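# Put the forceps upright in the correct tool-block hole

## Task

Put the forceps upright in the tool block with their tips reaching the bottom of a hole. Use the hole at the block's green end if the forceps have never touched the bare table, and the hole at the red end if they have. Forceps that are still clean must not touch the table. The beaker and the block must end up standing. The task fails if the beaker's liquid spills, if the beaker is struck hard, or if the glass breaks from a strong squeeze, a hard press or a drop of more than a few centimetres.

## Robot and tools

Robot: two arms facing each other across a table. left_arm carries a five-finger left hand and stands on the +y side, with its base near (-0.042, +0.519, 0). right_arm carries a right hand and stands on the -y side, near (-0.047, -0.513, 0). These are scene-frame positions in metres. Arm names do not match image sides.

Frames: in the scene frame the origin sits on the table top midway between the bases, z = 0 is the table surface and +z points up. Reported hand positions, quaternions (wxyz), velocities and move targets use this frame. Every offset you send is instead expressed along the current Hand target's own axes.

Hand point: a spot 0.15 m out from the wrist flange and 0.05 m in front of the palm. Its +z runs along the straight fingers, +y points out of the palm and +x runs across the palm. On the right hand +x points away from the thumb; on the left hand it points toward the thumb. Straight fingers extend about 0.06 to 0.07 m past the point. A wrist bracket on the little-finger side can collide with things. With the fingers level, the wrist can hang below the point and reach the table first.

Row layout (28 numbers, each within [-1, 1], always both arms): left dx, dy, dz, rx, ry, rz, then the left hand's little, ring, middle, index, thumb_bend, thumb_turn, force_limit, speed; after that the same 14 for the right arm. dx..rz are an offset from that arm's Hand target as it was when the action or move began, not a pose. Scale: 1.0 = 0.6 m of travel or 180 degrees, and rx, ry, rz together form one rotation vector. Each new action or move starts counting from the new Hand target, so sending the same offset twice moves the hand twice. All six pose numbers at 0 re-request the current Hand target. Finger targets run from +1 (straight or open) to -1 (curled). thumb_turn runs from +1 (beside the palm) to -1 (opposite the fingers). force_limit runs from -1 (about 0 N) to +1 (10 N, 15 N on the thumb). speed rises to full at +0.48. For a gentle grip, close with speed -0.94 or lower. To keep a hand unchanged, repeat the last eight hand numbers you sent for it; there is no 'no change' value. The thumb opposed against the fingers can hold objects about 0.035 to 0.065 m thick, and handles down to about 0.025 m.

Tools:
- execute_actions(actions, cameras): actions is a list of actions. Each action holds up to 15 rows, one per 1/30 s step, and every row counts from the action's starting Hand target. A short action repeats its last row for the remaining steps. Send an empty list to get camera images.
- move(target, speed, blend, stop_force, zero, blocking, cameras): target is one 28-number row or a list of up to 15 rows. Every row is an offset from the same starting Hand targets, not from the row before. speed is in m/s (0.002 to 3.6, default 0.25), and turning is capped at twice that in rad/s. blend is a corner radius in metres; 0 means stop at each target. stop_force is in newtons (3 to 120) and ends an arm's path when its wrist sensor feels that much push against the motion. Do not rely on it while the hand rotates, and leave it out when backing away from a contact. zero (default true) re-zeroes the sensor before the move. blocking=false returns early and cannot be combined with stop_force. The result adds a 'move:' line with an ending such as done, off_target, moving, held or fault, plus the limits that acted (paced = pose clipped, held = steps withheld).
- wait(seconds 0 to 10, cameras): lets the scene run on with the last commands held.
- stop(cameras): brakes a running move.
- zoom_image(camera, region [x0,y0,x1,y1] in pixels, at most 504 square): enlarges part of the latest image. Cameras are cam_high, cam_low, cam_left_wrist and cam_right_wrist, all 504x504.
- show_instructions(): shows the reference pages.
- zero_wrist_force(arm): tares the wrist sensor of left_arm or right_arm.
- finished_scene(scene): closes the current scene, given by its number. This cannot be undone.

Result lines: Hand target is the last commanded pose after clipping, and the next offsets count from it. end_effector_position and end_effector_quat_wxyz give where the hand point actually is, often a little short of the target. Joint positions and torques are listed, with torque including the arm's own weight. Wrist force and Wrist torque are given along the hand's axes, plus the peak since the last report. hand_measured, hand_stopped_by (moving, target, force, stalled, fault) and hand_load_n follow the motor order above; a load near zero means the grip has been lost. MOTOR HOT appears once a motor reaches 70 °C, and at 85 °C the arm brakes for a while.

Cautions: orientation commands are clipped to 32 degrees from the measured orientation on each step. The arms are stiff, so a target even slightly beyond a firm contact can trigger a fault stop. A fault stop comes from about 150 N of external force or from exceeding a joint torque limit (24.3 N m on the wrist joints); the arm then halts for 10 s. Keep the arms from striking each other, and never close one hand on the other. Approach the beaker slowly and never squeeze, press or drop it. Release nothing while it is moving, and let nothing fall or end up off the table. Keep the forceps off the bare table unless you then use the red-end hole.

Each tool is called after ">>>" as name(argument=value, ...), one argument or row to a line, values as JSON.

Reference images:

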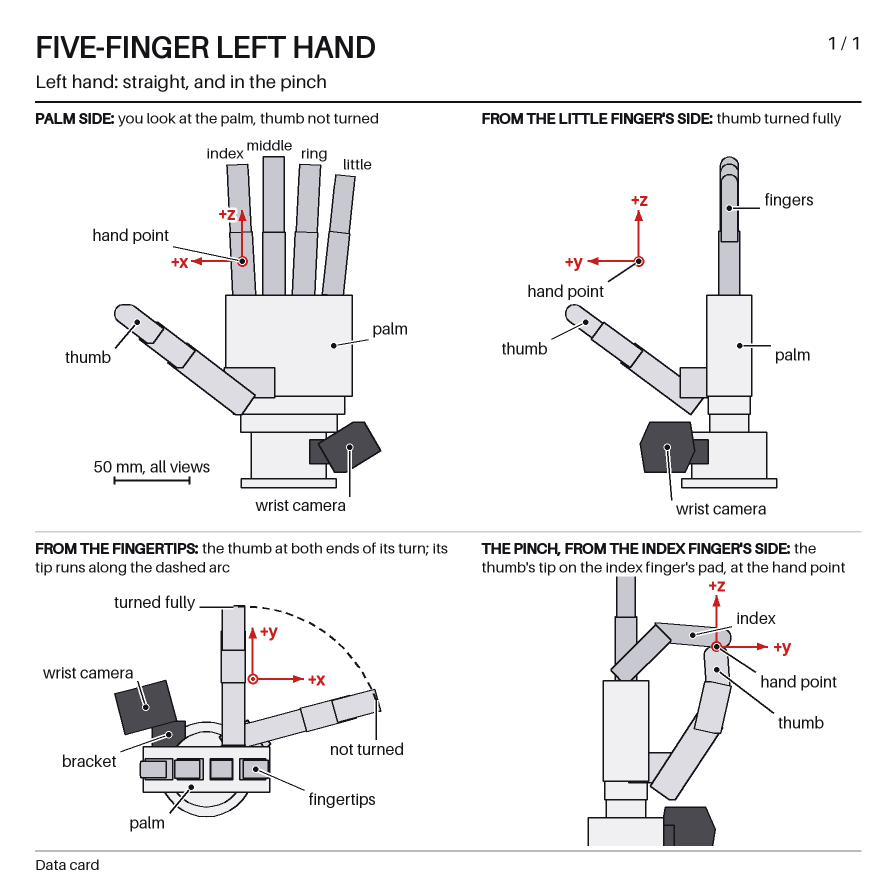

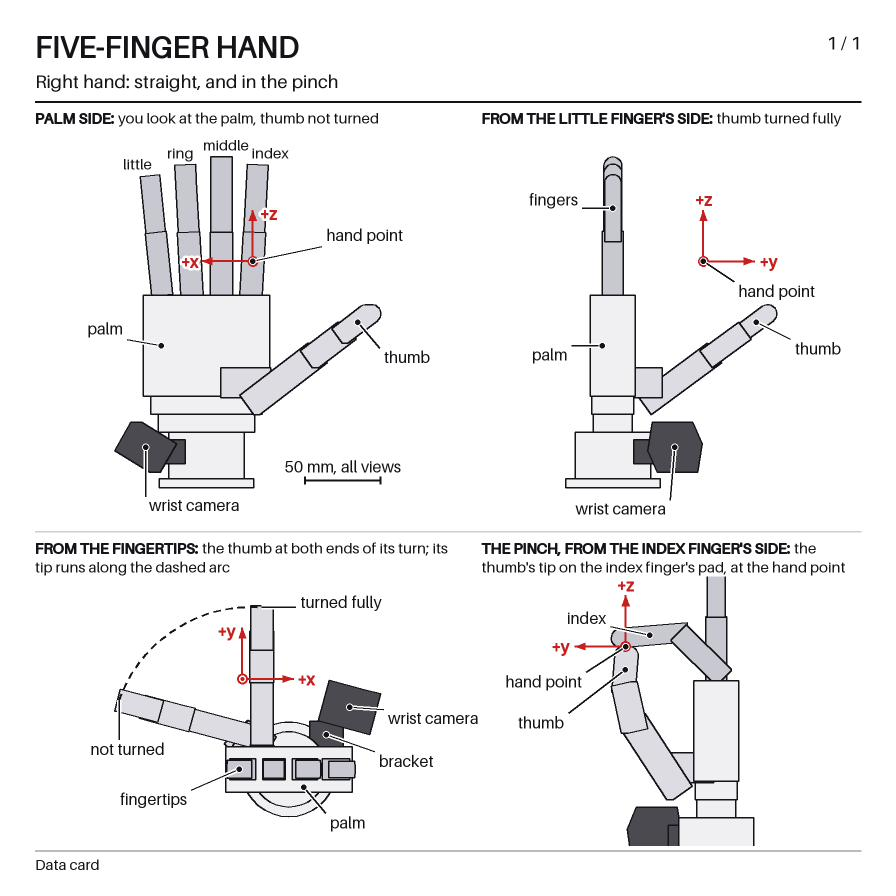

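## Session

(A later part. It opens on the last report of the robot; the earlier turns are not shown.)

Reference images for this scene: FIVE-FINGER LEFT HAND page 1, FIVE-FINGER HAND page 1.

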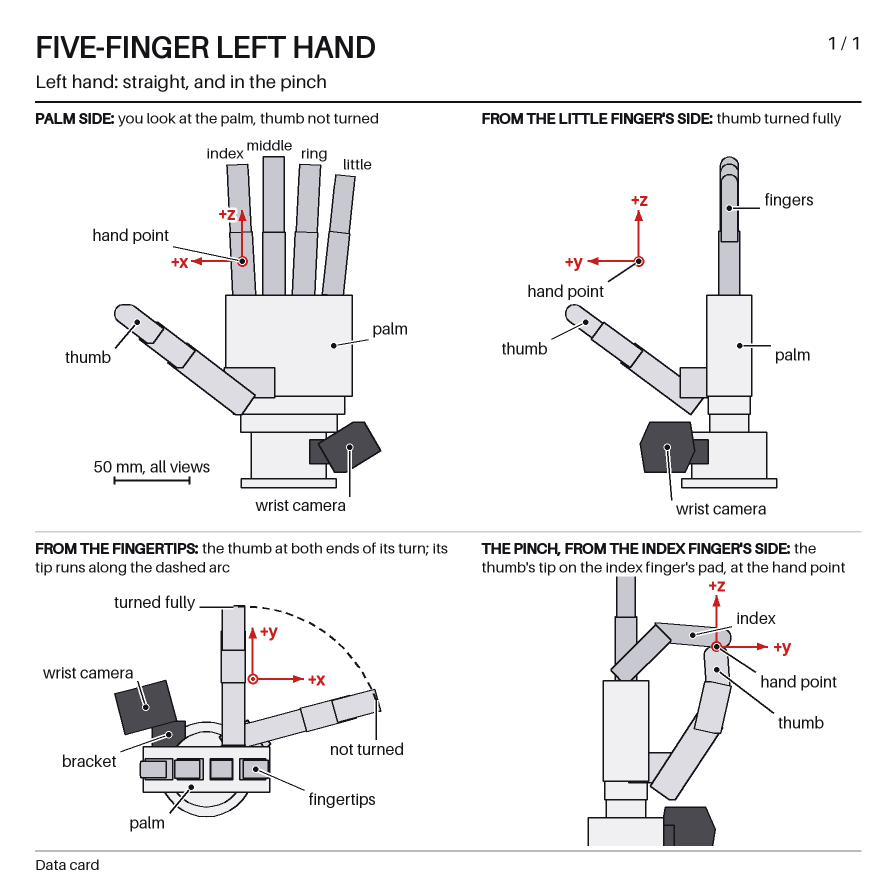

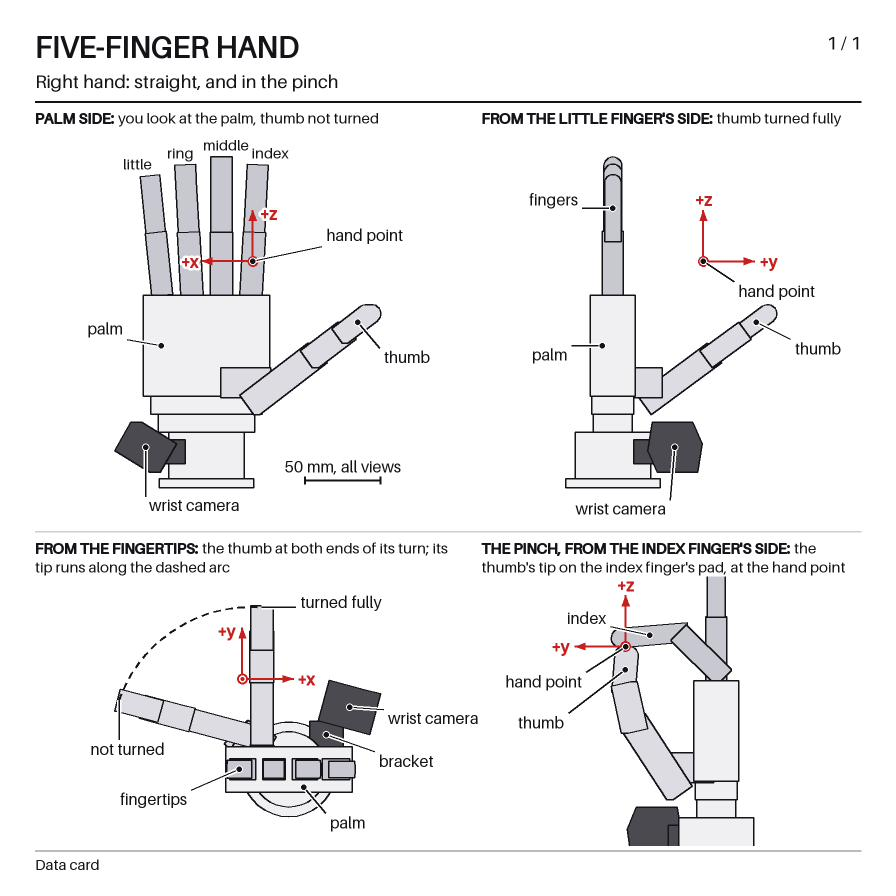

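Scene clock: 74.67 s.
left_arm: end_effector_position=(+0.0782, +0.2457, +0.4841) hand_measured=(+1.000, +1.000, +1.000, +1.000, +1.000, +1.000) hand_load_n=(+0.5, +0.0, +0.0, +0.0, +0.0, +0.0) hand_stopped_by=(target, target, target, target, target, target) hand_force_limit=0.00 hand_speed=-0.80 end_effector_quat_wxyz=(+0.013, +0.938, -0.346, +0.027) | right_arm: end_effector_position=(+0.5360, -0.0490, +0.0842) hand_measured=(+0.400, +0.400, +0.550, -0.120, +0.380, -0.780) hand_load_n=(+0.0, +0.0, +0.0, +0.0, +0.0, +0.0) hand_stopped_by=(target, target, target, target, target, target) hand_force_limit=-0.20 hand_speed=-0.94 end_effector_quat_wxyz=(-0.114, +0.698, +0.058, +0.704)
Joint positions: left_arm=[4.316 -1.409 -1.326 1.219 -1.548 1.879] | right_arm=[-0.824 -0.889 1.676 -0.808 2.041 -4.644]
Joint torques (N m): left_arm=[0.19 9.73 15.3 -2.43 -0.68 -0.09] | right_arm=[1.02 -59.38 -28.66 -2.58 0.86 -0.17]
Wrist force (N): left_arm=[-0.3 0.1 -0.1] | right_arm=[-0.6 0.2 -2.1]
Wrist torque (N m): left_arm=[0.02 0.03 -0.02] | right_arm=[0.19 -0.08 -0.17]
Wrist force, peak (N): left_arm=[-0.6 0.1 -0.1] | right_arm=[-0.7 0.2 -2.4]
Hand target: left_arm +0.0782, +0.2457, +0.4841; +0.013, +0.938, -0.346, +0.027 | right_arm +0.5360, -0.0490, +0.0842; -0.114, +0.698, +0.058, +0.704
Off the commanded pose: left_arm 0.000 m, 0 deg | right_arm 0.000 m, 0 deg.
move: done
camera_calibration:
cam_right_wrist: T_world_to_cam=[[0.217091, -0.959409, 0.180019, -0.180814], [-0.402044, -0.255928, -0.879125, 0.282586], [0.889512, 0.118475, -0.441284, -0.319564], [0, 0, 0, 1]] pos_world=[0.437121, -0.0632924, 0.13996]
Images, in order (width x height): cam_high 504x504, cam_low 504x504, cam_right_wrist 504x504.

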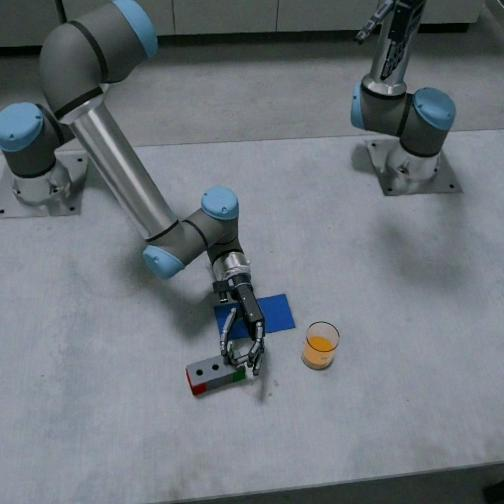

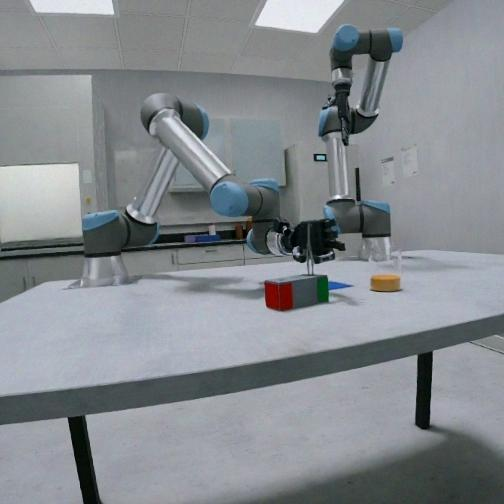

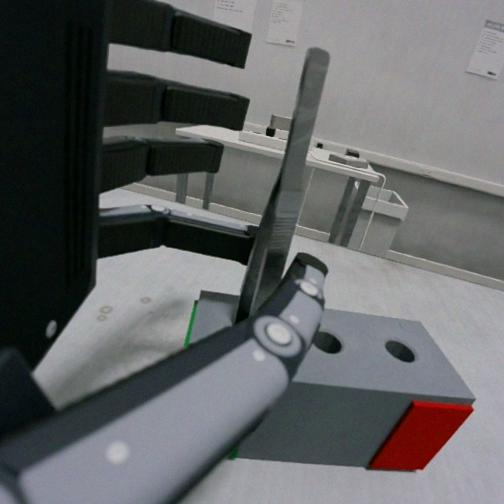

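>>> move(
  target=[0,0,0,0,0,0,1,1,1,1,1,1,0,-0.8,0,0,0,0,0,0,0.6,0.6,0.8,0.7,0.7,-0.78,-0.2,-0.5],
)

>>> move(
  target=[
    [0,0,0,0,0,0,1,1,1,1,1,1,0,-0.8,0,0,-0.2,0,0,0,0.6,0.6,0.8,0.7,0.7,-0.78,-0.2,-0.5],
    [0,0,0,0,0,0,1,1,1,1,1,1,0,-0.8,0.2,0,-0.3,0,0,0,0.6,0.6,0.8,0.7,0.7,-0.78,-0.2,-0.5],
  ],
  speed=0.12,
  blend=0.03,
  cameras=["all"],
)

>>> zoom_image(
  camera="cam_high",
  region=[180, 310, 270, 400],
)

>>> zoom_image(
  camera="cam_low",
  region=[260, 220, 350, 320],
)

>>> zoom_image(
  camera="cam_left_wrist",
  region=[280, 280, 360, 370],
)

Scene clock: 75.90 s.
left_arm: end_effector_position=(+0.0782, +0.2457, +0.4841) hand_measured=(+1.000, +1.000, +1.000, +1.000, +1.000, +1.000) hand_load_n=(+0.0, +0.0, +0.0, +0.0, +0.0, +0.0) hand_stopped_by=(target, target, target, target, target, target) hand_force_limit=0.00 hand_speed=-0.80 end_effector_quat_wxyz=(+0.013, +0.938, -0.346, +0.027) | right_arm: end_effector_position=(+0.5360, -0.0490, +0.0842) hand_measured=(+0.600, +0.600, +0.800, +0.700, +0.700, -0.780) hand_load_n=(+0.0, +0.0, +0.0, +0.0, +0.0, +0.0) hand_stopped_by=(target, target, target, target, target, target) hand_force_limit=-0.20 hand_speed=-0.50 end_effector_quat_wxyz=(-0.114, +0.698, +0.058, +0.704)
Joint positions: left_arm=[4.316 -1.409 -1.326 1.219 -1.548 1.879] | right_arm=[-0.824 -0.889 1.676 -0.808 2.041 -4.644]
Joint torques (N m): left_arm=[0.44 9.66 15.32 -2.29 -0.74 -0.24] | right_arm=[2.15 -58.02 -28.66 -2.7 0.81 -0.41]
Wrist force (N): left_arm=[-0.1 -0.2 0.1] | right_arm=[-0.5 0.1 -2.2]
Wrist torque (N m): left_arm=[-0.05 0.02 0.00] | right_arm=[0.17 -0.10 -0.17]
Wrist force, peak (N): left_arm=[-0.6 0.2 -0.2] | right_arm=[-0.6 0.1 -2.2]
Hand target: left_arm +0.0782, +0.2457, +0.4841; +0.013, +0.938, -0.346, +0.027 | right_arm +0.5360, -0.0490, +0.0842; -0.114, +0.698, +0.058, +0.704
Off the commanded pose: left_arm 0.000 m, 0 deg | right_arm 0.000 m, 0 deg.
move: done

Scene clock: 78.43 s.
left_arm: end_effector_position=(+0.0782, +0.2457, +0.4841) hand_measured=(+1.000, +1.000, +1.000, +1.000, +1.000, +1.000) hand_load_n=(+0.0, +0.0, +0.0, +0.0, +0.0, +0.0) hand_stopped_by=(target, target, target, target, target, target) hand_force_limit=0.00 hand_speed=-0.80 end_effector_quat_wxyz=(+0.013, +0.938, -0.346, +0.027) | right_arm: end_effector_position=(+0.3614, -0.1019, +0.2005) hand_measured=(+0.600, +0.600, +0.800, +0.700, +0.700, -0.780) hand_load_n=(+0.0, +0.0, -0.5, +0.0, +0.0, +0.0) hand_stopped_by=(target, target, target, target, target, target) hand_force_limit=-0.20 hand_speed=-0.50 end_effector_quat_wxyz=(-0.114, +0.698, +0.058, +0.704)
Joint positions: left_arm=[4.316 -1.409 -1.326 1.219 -1.548 1.879] | right_arm=[-0.637 -1.327 1.998 -0.695 2.228 -4.649]
Joint torques (N m): left_arm=[0.19 9.67 14.76 -2.27 -0.75 -0.18] | right_arm=[-13.21 -21.38 -32.29 -1.98 -2.55 1.37]
Wrist force (N): left_arm=[-0.3 0.0 0.1] | right_arm=[-0.6 -0.1 -2.2]
Wrist torque (N m): left_arm=[-0.01 0.06 -0.03] | right_arm=[0.15 -0.09 -0.09]
Wrist force, peak (N): left_arm=[-0.5 0.0 -0.1] | right_arm=[0.3 0.2 -2.6]
Hand target: left_arm +0.0782, +0.2457, +0.4841; +0.013, +0.938, -0.346, +0.027 | right_arm +0.3614, -0.1020, +0.2005; -0.114, +0.698, +0.058, +0.704
Off the commanded pose: left_arm 0.000 m, 0 deg | right_arm 0.000 m, 0 deg.
move: done
camera_calibration:
cam_right_wrist: T_world_to_cam=[[0.217185, -0.959392, 0.179995, -0.214693], [-0.402017, -0.255945, -0.879133, 0.300972], [0.889502, 0.118573, -0.441279, -0.106686], [0, 0, 0, 1]] pos_world=[0.262521, -0.116292, 0.25616]

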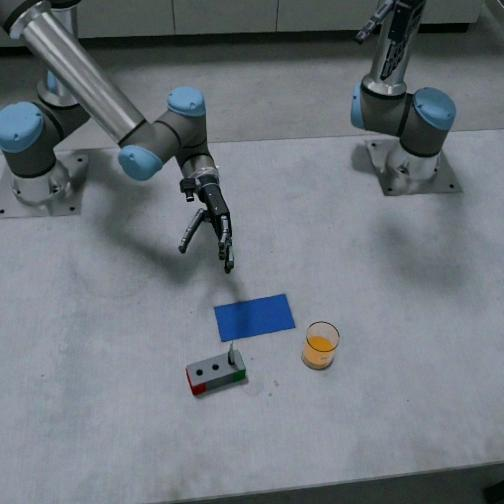

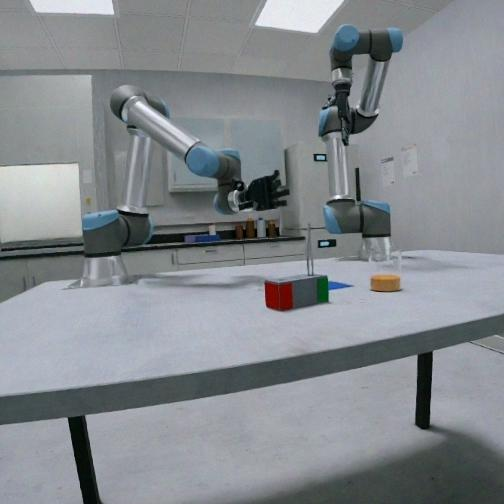

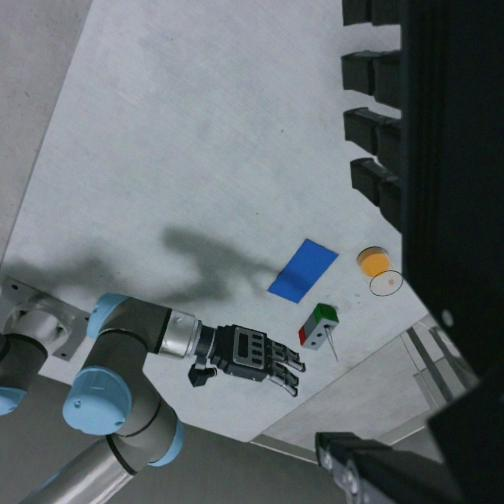

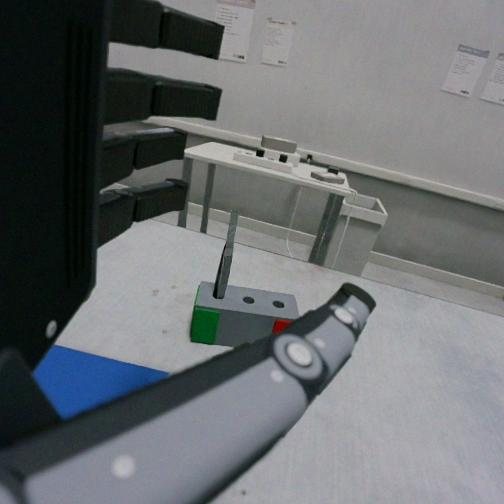

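Scaled by 5.600 from the camera's 504x504 image, which has a finer 720x720 frame.

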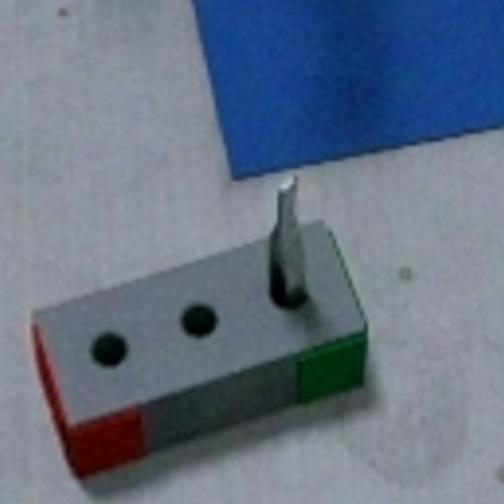

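Scaled by 5.040 from the camera's 504x504 image, which has a finer 720x720 frame.

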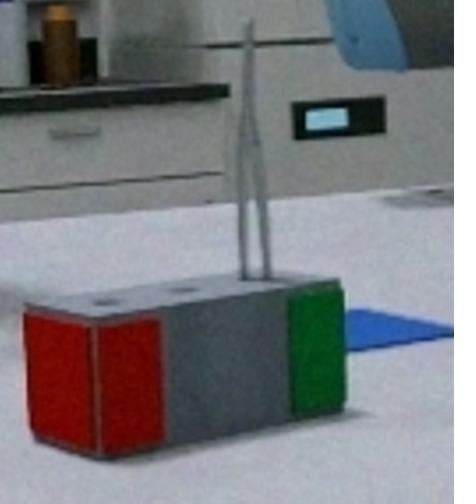

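Scaled by 5.600 from the camera's 504x504 image, which has a finer 720x720 frame.

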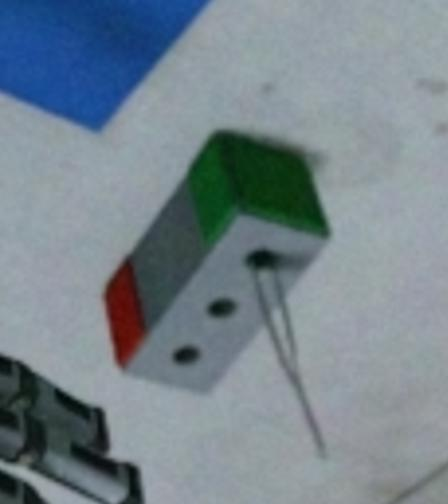

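>>> move(
  target=[0,0,0,0,0,0,1,1,1,1,1,1,0,-0.8,-0.0063,0.0958,0.2605,0,0,0,1,1,1,1,0.7,-0.78,-0.2,-0.3],
  speed=0.15,
  cameras=["cam_high","cam_low","cam_right_wrist"],
)

>>> zoom_image(
  camera="cam_high",
  region=[190, 270, 290, 390],
)

>>> zoom_image(
  camera="cam_low",
  region=[260, 190, 360, 310],
)

Scene clock: 82.60 s.
left_arm: end_effector_position=(+0.0782, +0.2457, +0.4841) hand_measured=(+1.000, +1.000, +1.000, +1.000, +1.000, +1.000) hand_load_n=(+0.0, +0.0, +0.0, +0.0, +0.0, +0.0) hand_stopped_by=(target, target, target, target, target, target) hand_force_limit=0.00 hand_speed=-0.80 end_effector_quat_wxyz=(+0.013, +0.938, -0.346, +0.027) | right_arm: end_effector_position=(+0.5271, -0.1196, +0.1951) hand_measured=(+1.000, +1.000, +1.000, +1.000, +0.700, -0.780) hand_load_n=(+0.0, +0.0, +0.0, +0.0, +0.0, +0.0) hand_stopped_by=(target, target, target, target, target, target) hand_force_limit=-0.20 hand_speed=-0.30 end_effector_quat_wxyz=(-0.114, +0.698, +0.058, +0.704)
Joint positions: left_arm=[4.316 -1.409 -1.326 1.219 -1.548 1.879] | right_arm=[-0.921 -1.177 1.802 -0.645 1.944 -4.642]
Joint torques (N m): left_arm=[0.87 8.55 15.39 -2.57 -0.82 -0.2] | right_arm=[11.41 -49.32 -3.73 -3.2 2.4 1.2]
Wrist force (N): left_arm=[-0.2 0.0 0.0] | right_arm=[-0.7 0.0 -2.1]
Wrist torque (N m): left_arm=[0.00 0.03 -0.01] | right_arm=[0.17 -0.08 -0.31]
Wrist force, peak (N): left_arm=[-0.5 0.0 -0.2] | right_arm=[-0.6 -0.5 -3.3]
Hand target: left_arm +0.0782, +0.2457, +0.4841; +0.013, +0.938, -0.346, +0.027 | right_arm +0.5270, -0.1196, +0.1951; -0.114, +0.698, +0.058, +0.704
Off the commanded pose: left_arm 0.000 m, 0 deg | right_arm 0.000 m, 0 deg.
move: done
camera_calibration:
cam_right_wrist: T_world_to_cam=[[0.21697, -0.959425, 0.180076, -0.266623], [-0.402283, -0.255957, -0.879008, 0.35839], [0.889434, 0.118277, -0.441495, -0.254317], [0, 0, 0, 1]] pos_world=[0.428222, -0.133992, 0.25076]
Images, in order (width x height): cam_high 504x504, cam_low 504x504, cam_right_wrist 504x504.

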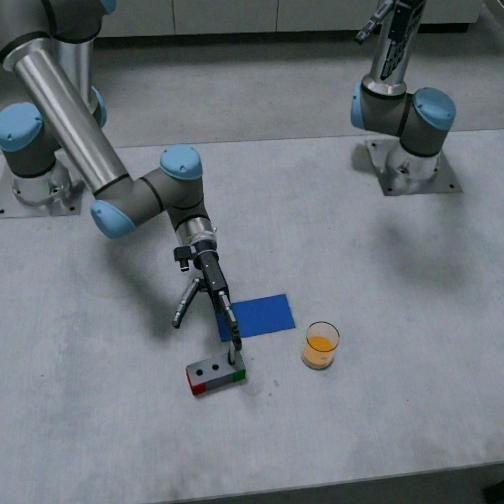

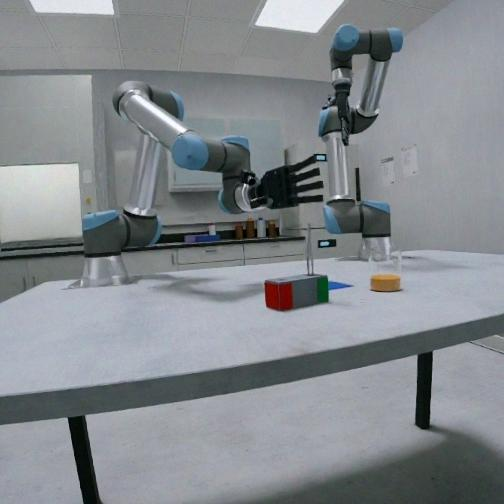

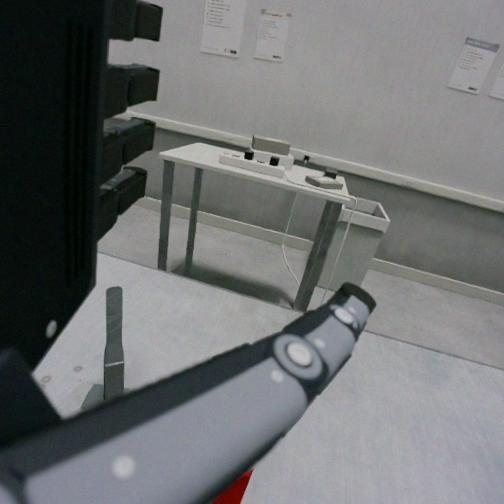

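Scaled by 4.200 from the camera's 504x504 image, which has a finer 720x720 frame.

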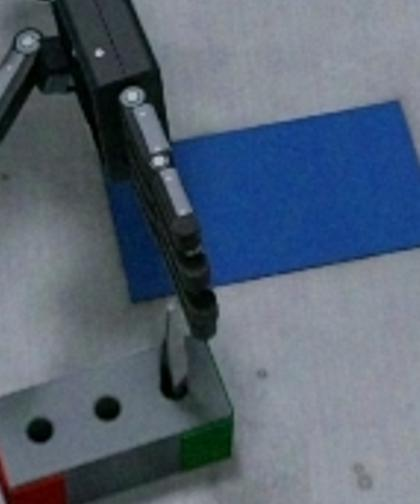

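Scaled by 4.200 from the camera's 504x504 image, which has a finer 720x720 frame.

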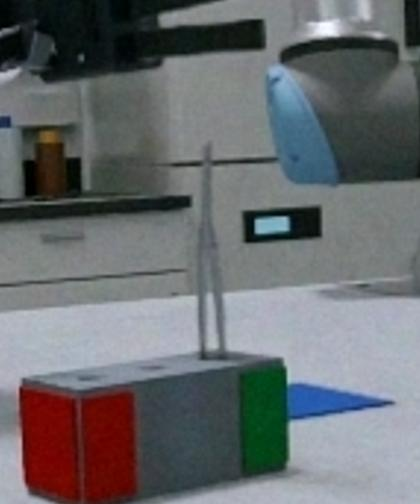

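>>> move(
  target=[0,0,0,0,0,0,1,1,1,1,1,1,0,-0.8,-0.0792,0.0127,-0.0032,0,0,0,1,1,1,1,0.7,-0.78,-0.2,-0.3],
  speed=0.015,
  stop_force=3,
  cameras=["cam_high","cam_low","cam_right_wrist"],
)

>>> zoom_image(
  camera="cam_high",
  region=[190, 270, 290, 390],
)

>>> zoom_image(
  camera="cam_low",
  region=[260, 190, 360, 310],
)

Scene clock: 86.70 s.
left_arm: end_effector_position=(+0.0782, +0.2457, +0.4841) hand_measured=(+1.000, +1.000, +1.000, +1.000, +1.000, +1.000) hand_load_n=(+0.0, +0.0, +0.0, +0.5, +0.0, +0.0) hand_stopped_by=(target, target, target, target, target, target) hand_force_limit=0.00 hand_speed=-0.80 end_effector_quat_wxyz=(+0.013, +0.938, -0.346, +0.027) | right_arm: end_effector_position=(+0.5270, -0.1229, +0.1562) hand_measured=(+1.000, +1.000, +1.000, +1.000, +0.700, -0.780) hand_load_n=(+0.0, +0.0, +0.0, +0.0, +0.0, +0.5) hand_stopped_by=(target, target, target, target, target, target) hand_force_limit=-0.20 hand_speed=-0.30 end_effector_quat_wxyz=(-0.114, +0.698, +0.058, +0.704)
Joint positions: left_arm=[4.316 -1.409 -1.326 1.219 -1.548 1.879] | right_arm=[-0.927 -1.123 1.844 -0.741 1.939 -4.641]
Joint torques (N m): left_arm=[0.67 9.94 15.05 -2.38 -0.77 -0.41] | right_arm=[3.56 -49.77 -29.93 -2.16 2.02 1.09]
Wrist force (N): left_arm=[-0.3 -0.1 -0.1] | right_arm=[1.9 0.0 -1.9]
Wrist torque (N m): left_arm=[-0.01 0.04 -0.01] | right_arm=[0.17 -0.03 -0.15]
Wrist force, peak (N): left_arm=[-0.6 -0.1 0.0] | right_arm=[7.7 -0.2 -1.9]
Hand target: left_arm +0.0782, +0.2457, +0.4841; +0.013, +0.938, -0.346, +0.027 | right_arm +0.5270, -0.1229, +0.1562; -0.114, +0.698, +0.058, +0.704 (not the last commanded pose)
Off the commanded pose: left_arm 0.000 m, 0 deg | right_arm 0.009 m, 0 deg.
move: contact (right_arm)
camera_calibration:
cam_right_wrist: T_world_to_cam=[[0.217022, -0.959418, 0.180054, -0.262701], [-0.402145, -0.255942, -0.879075, 0.323383], [0.889484, 0.118371, -0.44137, -0.271014], [0, 0, 0, 1]] pos_world=[0.428121, -0.137192, 0.21196]
Images, in order (width x height): cam_high 504x504, cam_low 504x504, cam_right_wrist 504x504.

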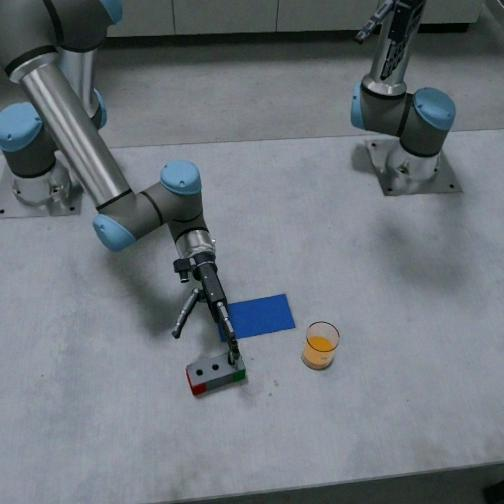

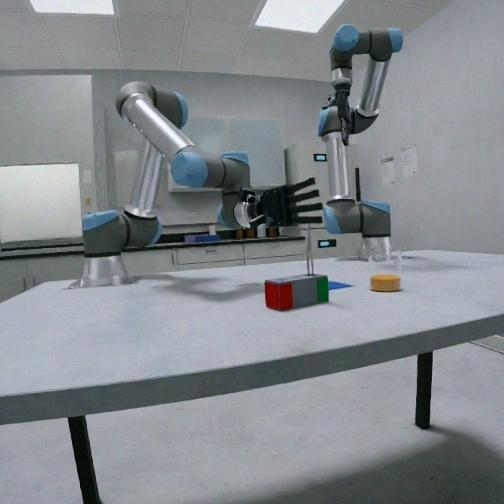

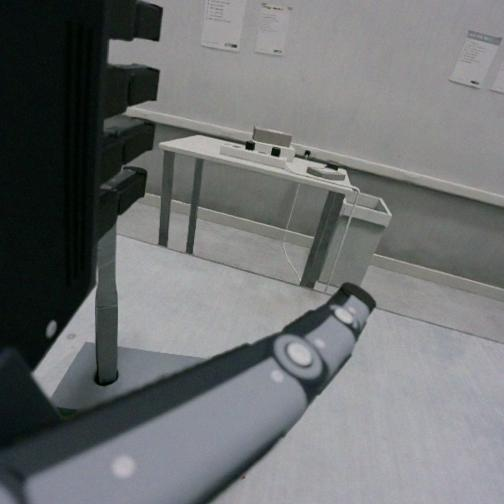

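Scaled by 4.200 from the camera's 504x504 image, which has a finer 720x720 frame.

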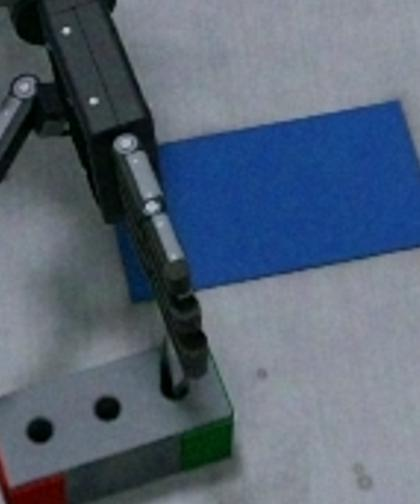

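Scaled by 4.200 from the camera's 504x504 image, which has a finer 720x720 frame.

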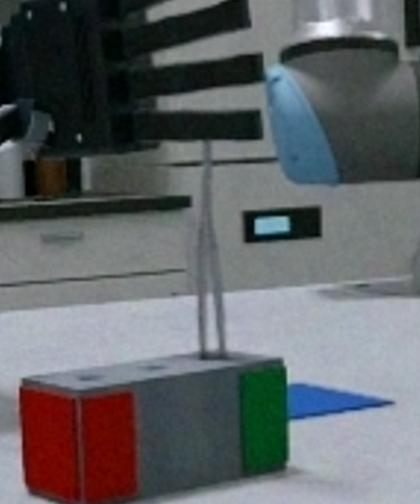

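>>> move(
  target=[0,0,0,0,0,0,1,1,1,1,1,1,0,-0.8,-0.0133,0.001,-0.0003,0,0,0,1,1,1,1,0.7,-0.78,-0.2,-0.3],
  speed=0.01,
  stop_force=8,
  cameras=["cam_low"],
)

>>> zoom_image(
  camera="cam_low",
  region=[260, 190, 360, 310],
)

Scene clock: 88.37 s.
left_arm: end_effector_position=(+0.0782, +0.2457, +0.4841) hand_measured=(+1.000, +1.000, +1.000, +1.000, +1.000, +1.000) hand_load_n=(+0.0, +0.0, +0.0, +0.0, +0.0, +0.0) hand_stopped_by=(target, target, target, target, target, target) hand_force_limit=0.00 hand_speed=-0.80 end_effector_quat_wxyz=(+0.013, +0.938, -0.346, +0.027) | right_arm: end_effector_position=(+0.5271, -0.1227, +0.1556) hand_measured=(+1.000, +1.000, +1.000, +1.000, +0.700, -0.780) hand_load_n=(+0.0, +0.0, -0.5, +0.0, +0.0, +0.0) hand_stopped_by=(target, target, target, target, target, target) hand_force_limit=-0.20 hand_speed=-0.30 end_effector_quat_wxyz=(-0.114, +0.698, +0.058, +0.705)
Joint positions: left_arm=[4.316 -1.409 -1.326 1.219 -1.548 1.879] | right_arm=[-0.927 -1.121 1.845 -0.744 1.939 -4.641]
Joint torques (N m): left_arm=[0.89 10.52 15.6 -2.51 -0.88 -0.12] | right_arm=[5.87 -44.21 -26.01 1.63 1.56 0.91]
Wrist force (N): left_arm=[-0.4 -0.1 -0.2] | right_arm=[9.4 -0.4 -2.0]
Wrist torque (N m): left_arm=[0.00 0.06 -0.02] | right_arm=[0.17 0.22 0.31]
Wrist force, peak (N): left_arm=[-0.4 0.3 0.3] | right_arm=[14.7 -0.6 -1.8]
Hand target: left_arm +0.0782, +0.2457, +0.4841; +0.013, +0.938, -0.346, +0.027 | right_arm +0.5271, -0.1227, +0.1556; -0.114, +0.698, +0.058, +0.705 (not the last commanded pose)
Off the commanded pose: left_arm 0.000 m, 0 deg | right_arm 0.007 m, 0 deg.
move: contact (right_arm)
Images, in order (width x height): cam_low 504x504.

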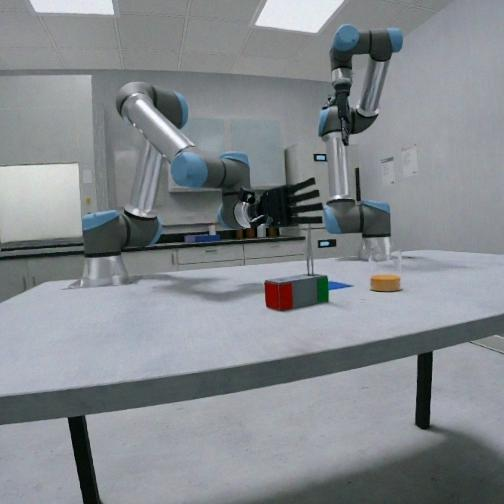

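Scaled by 4.200 from the camera's 504x504 image, which has a finer 720x720 frame.

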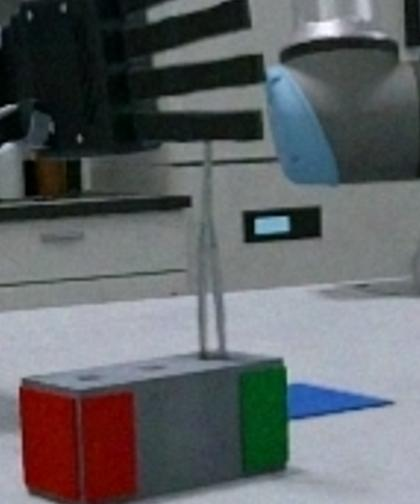

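>>> move(
  target=[
    [0,0,0,0,0,0,1,1,1,1,1,1,0,-0.8,0.08,0,0,0,0,0,1,1,1,1,0.7,-0.78,-0.2,-0.3],
    [0,0,0,0,0,0,1,1,1,1,1,1,0,-0.8,0.12,0,-0.2,0,0,0,1,1,1,1,0.7,-0.78,-0.2,-0.3],
  ],
  speed=0.12,
  blend=0.02,
  cameras=["cam_high","cam_low","cam_left_wrist"],
)

>>> zoom_image(
  camera="cam_low",
  region=[260, 190, 360, 310],
)

>>> zoom_image(
  camera="cam_high",
  region=[180, 310, 270, 400],
)

Scene clock: 90.40 s.
left_arm: end_effector_position=(+0.0782, +0.2457, +0.4841) hand_measured=(+1.000, +1.000, +1.000, +1.000, +1.000, +1.000) hand_load_n=(+0.0, +0.0, +0.0, +0.0, +0.0, +0.0) hand_stopped_by=(target, target, target, target, target, target) hand_force_limit=0.00 hand_speed=-0.80 end_effector_quat_wxyz=(+0.013, +0.938, -0.346, +0.027) | right_arm: end_effector_position=(+0.4106, -0.1575, +0.2249) hand_measured=(+1.000, +1.000, +1.000, +1.000, +0.700, -0.780) hand_load_n=(+0.0, +0.0, +0.0, +0.0, +0.0, +0.5) hand_stopped_by=(target, target, target, target, target, target) hand_force_limit=-0.20 hand_speed=-0.30 end_effector_quat_wxyz=(-0.114, +0.698, +0.058, +0.705)
Joint positions: left_arm=[4.316 -1.409 -1.326 1.219 -1.548 1.879] | right_arm=[-0.824 -1.43 2.05 -0.643 2.042 -4.644]
Joint torques (N m): left_arm=[-0.46 9.73 14.43 -2.33 -0.78 -0.4] | right_arm=[-10.96 -12.39 -33.28 -1.85 -2.4 -1.82]
Wrist force (N): left_arm=[-0.5 0.2 0.1] | right_arm=[-0.6 0.0 -2.0]
Wrist torque (N m): left_arm=[0.02 0.08 -0.04] | right_arm=[0.15 -0.09 -0.10]
Wrist force, peak (N): left_arm=[-0.6 0.2 0.1] | right_arm=[9.4 -0.2 -1.9]
Hand target: left_arm +0.0782, +0.2457, +0.4841; +0.013, +0.938, -0.346, +0.027 | right_arm +0.4107, -0.1575, +0.2250; -0.114, +0.698, +0.058, +0.705
Off the commanded pose: left_arm 0.000 m, 0 deg | right_arm 0.000 m, 0 deg.
move: done
Images, in order (width x height): cam_high 504x504, cam_low 504x504, cam_left_wrist 504x504.

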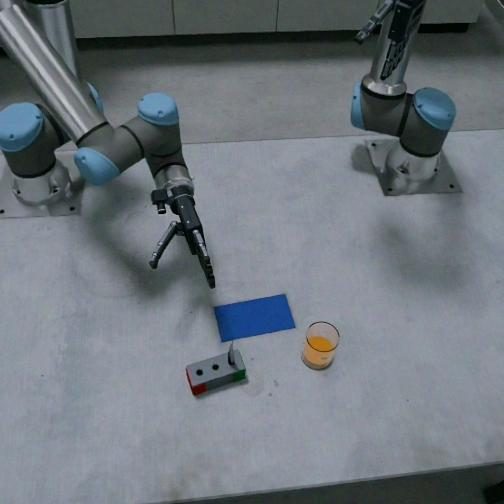

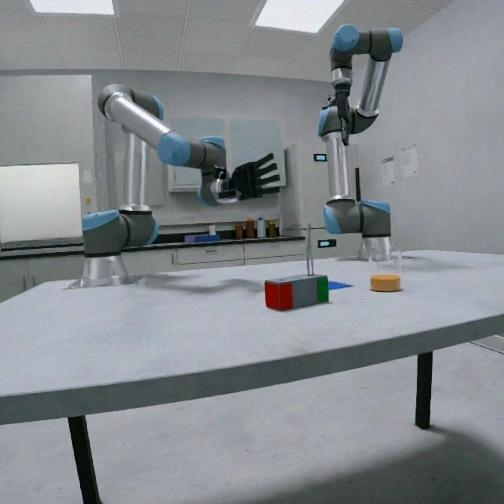

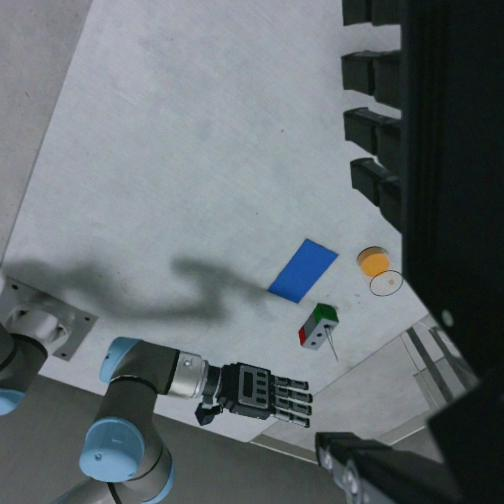

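Scaled by 4.200 from the camera's 504x504 image, which has a finer 720x720 frame.

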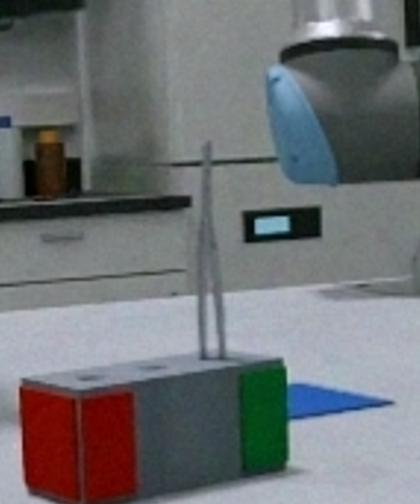

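Scaled by 5.600 from the camera's 504x504 image, which has a finer 720x720 frame.

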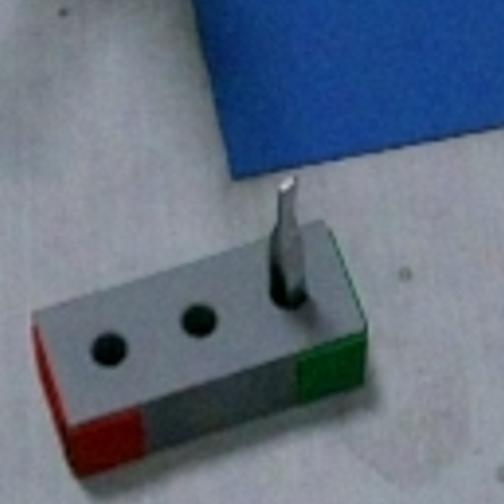

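>>> finished_scene(
  scene=1,
)

The scene is finished: the task was done.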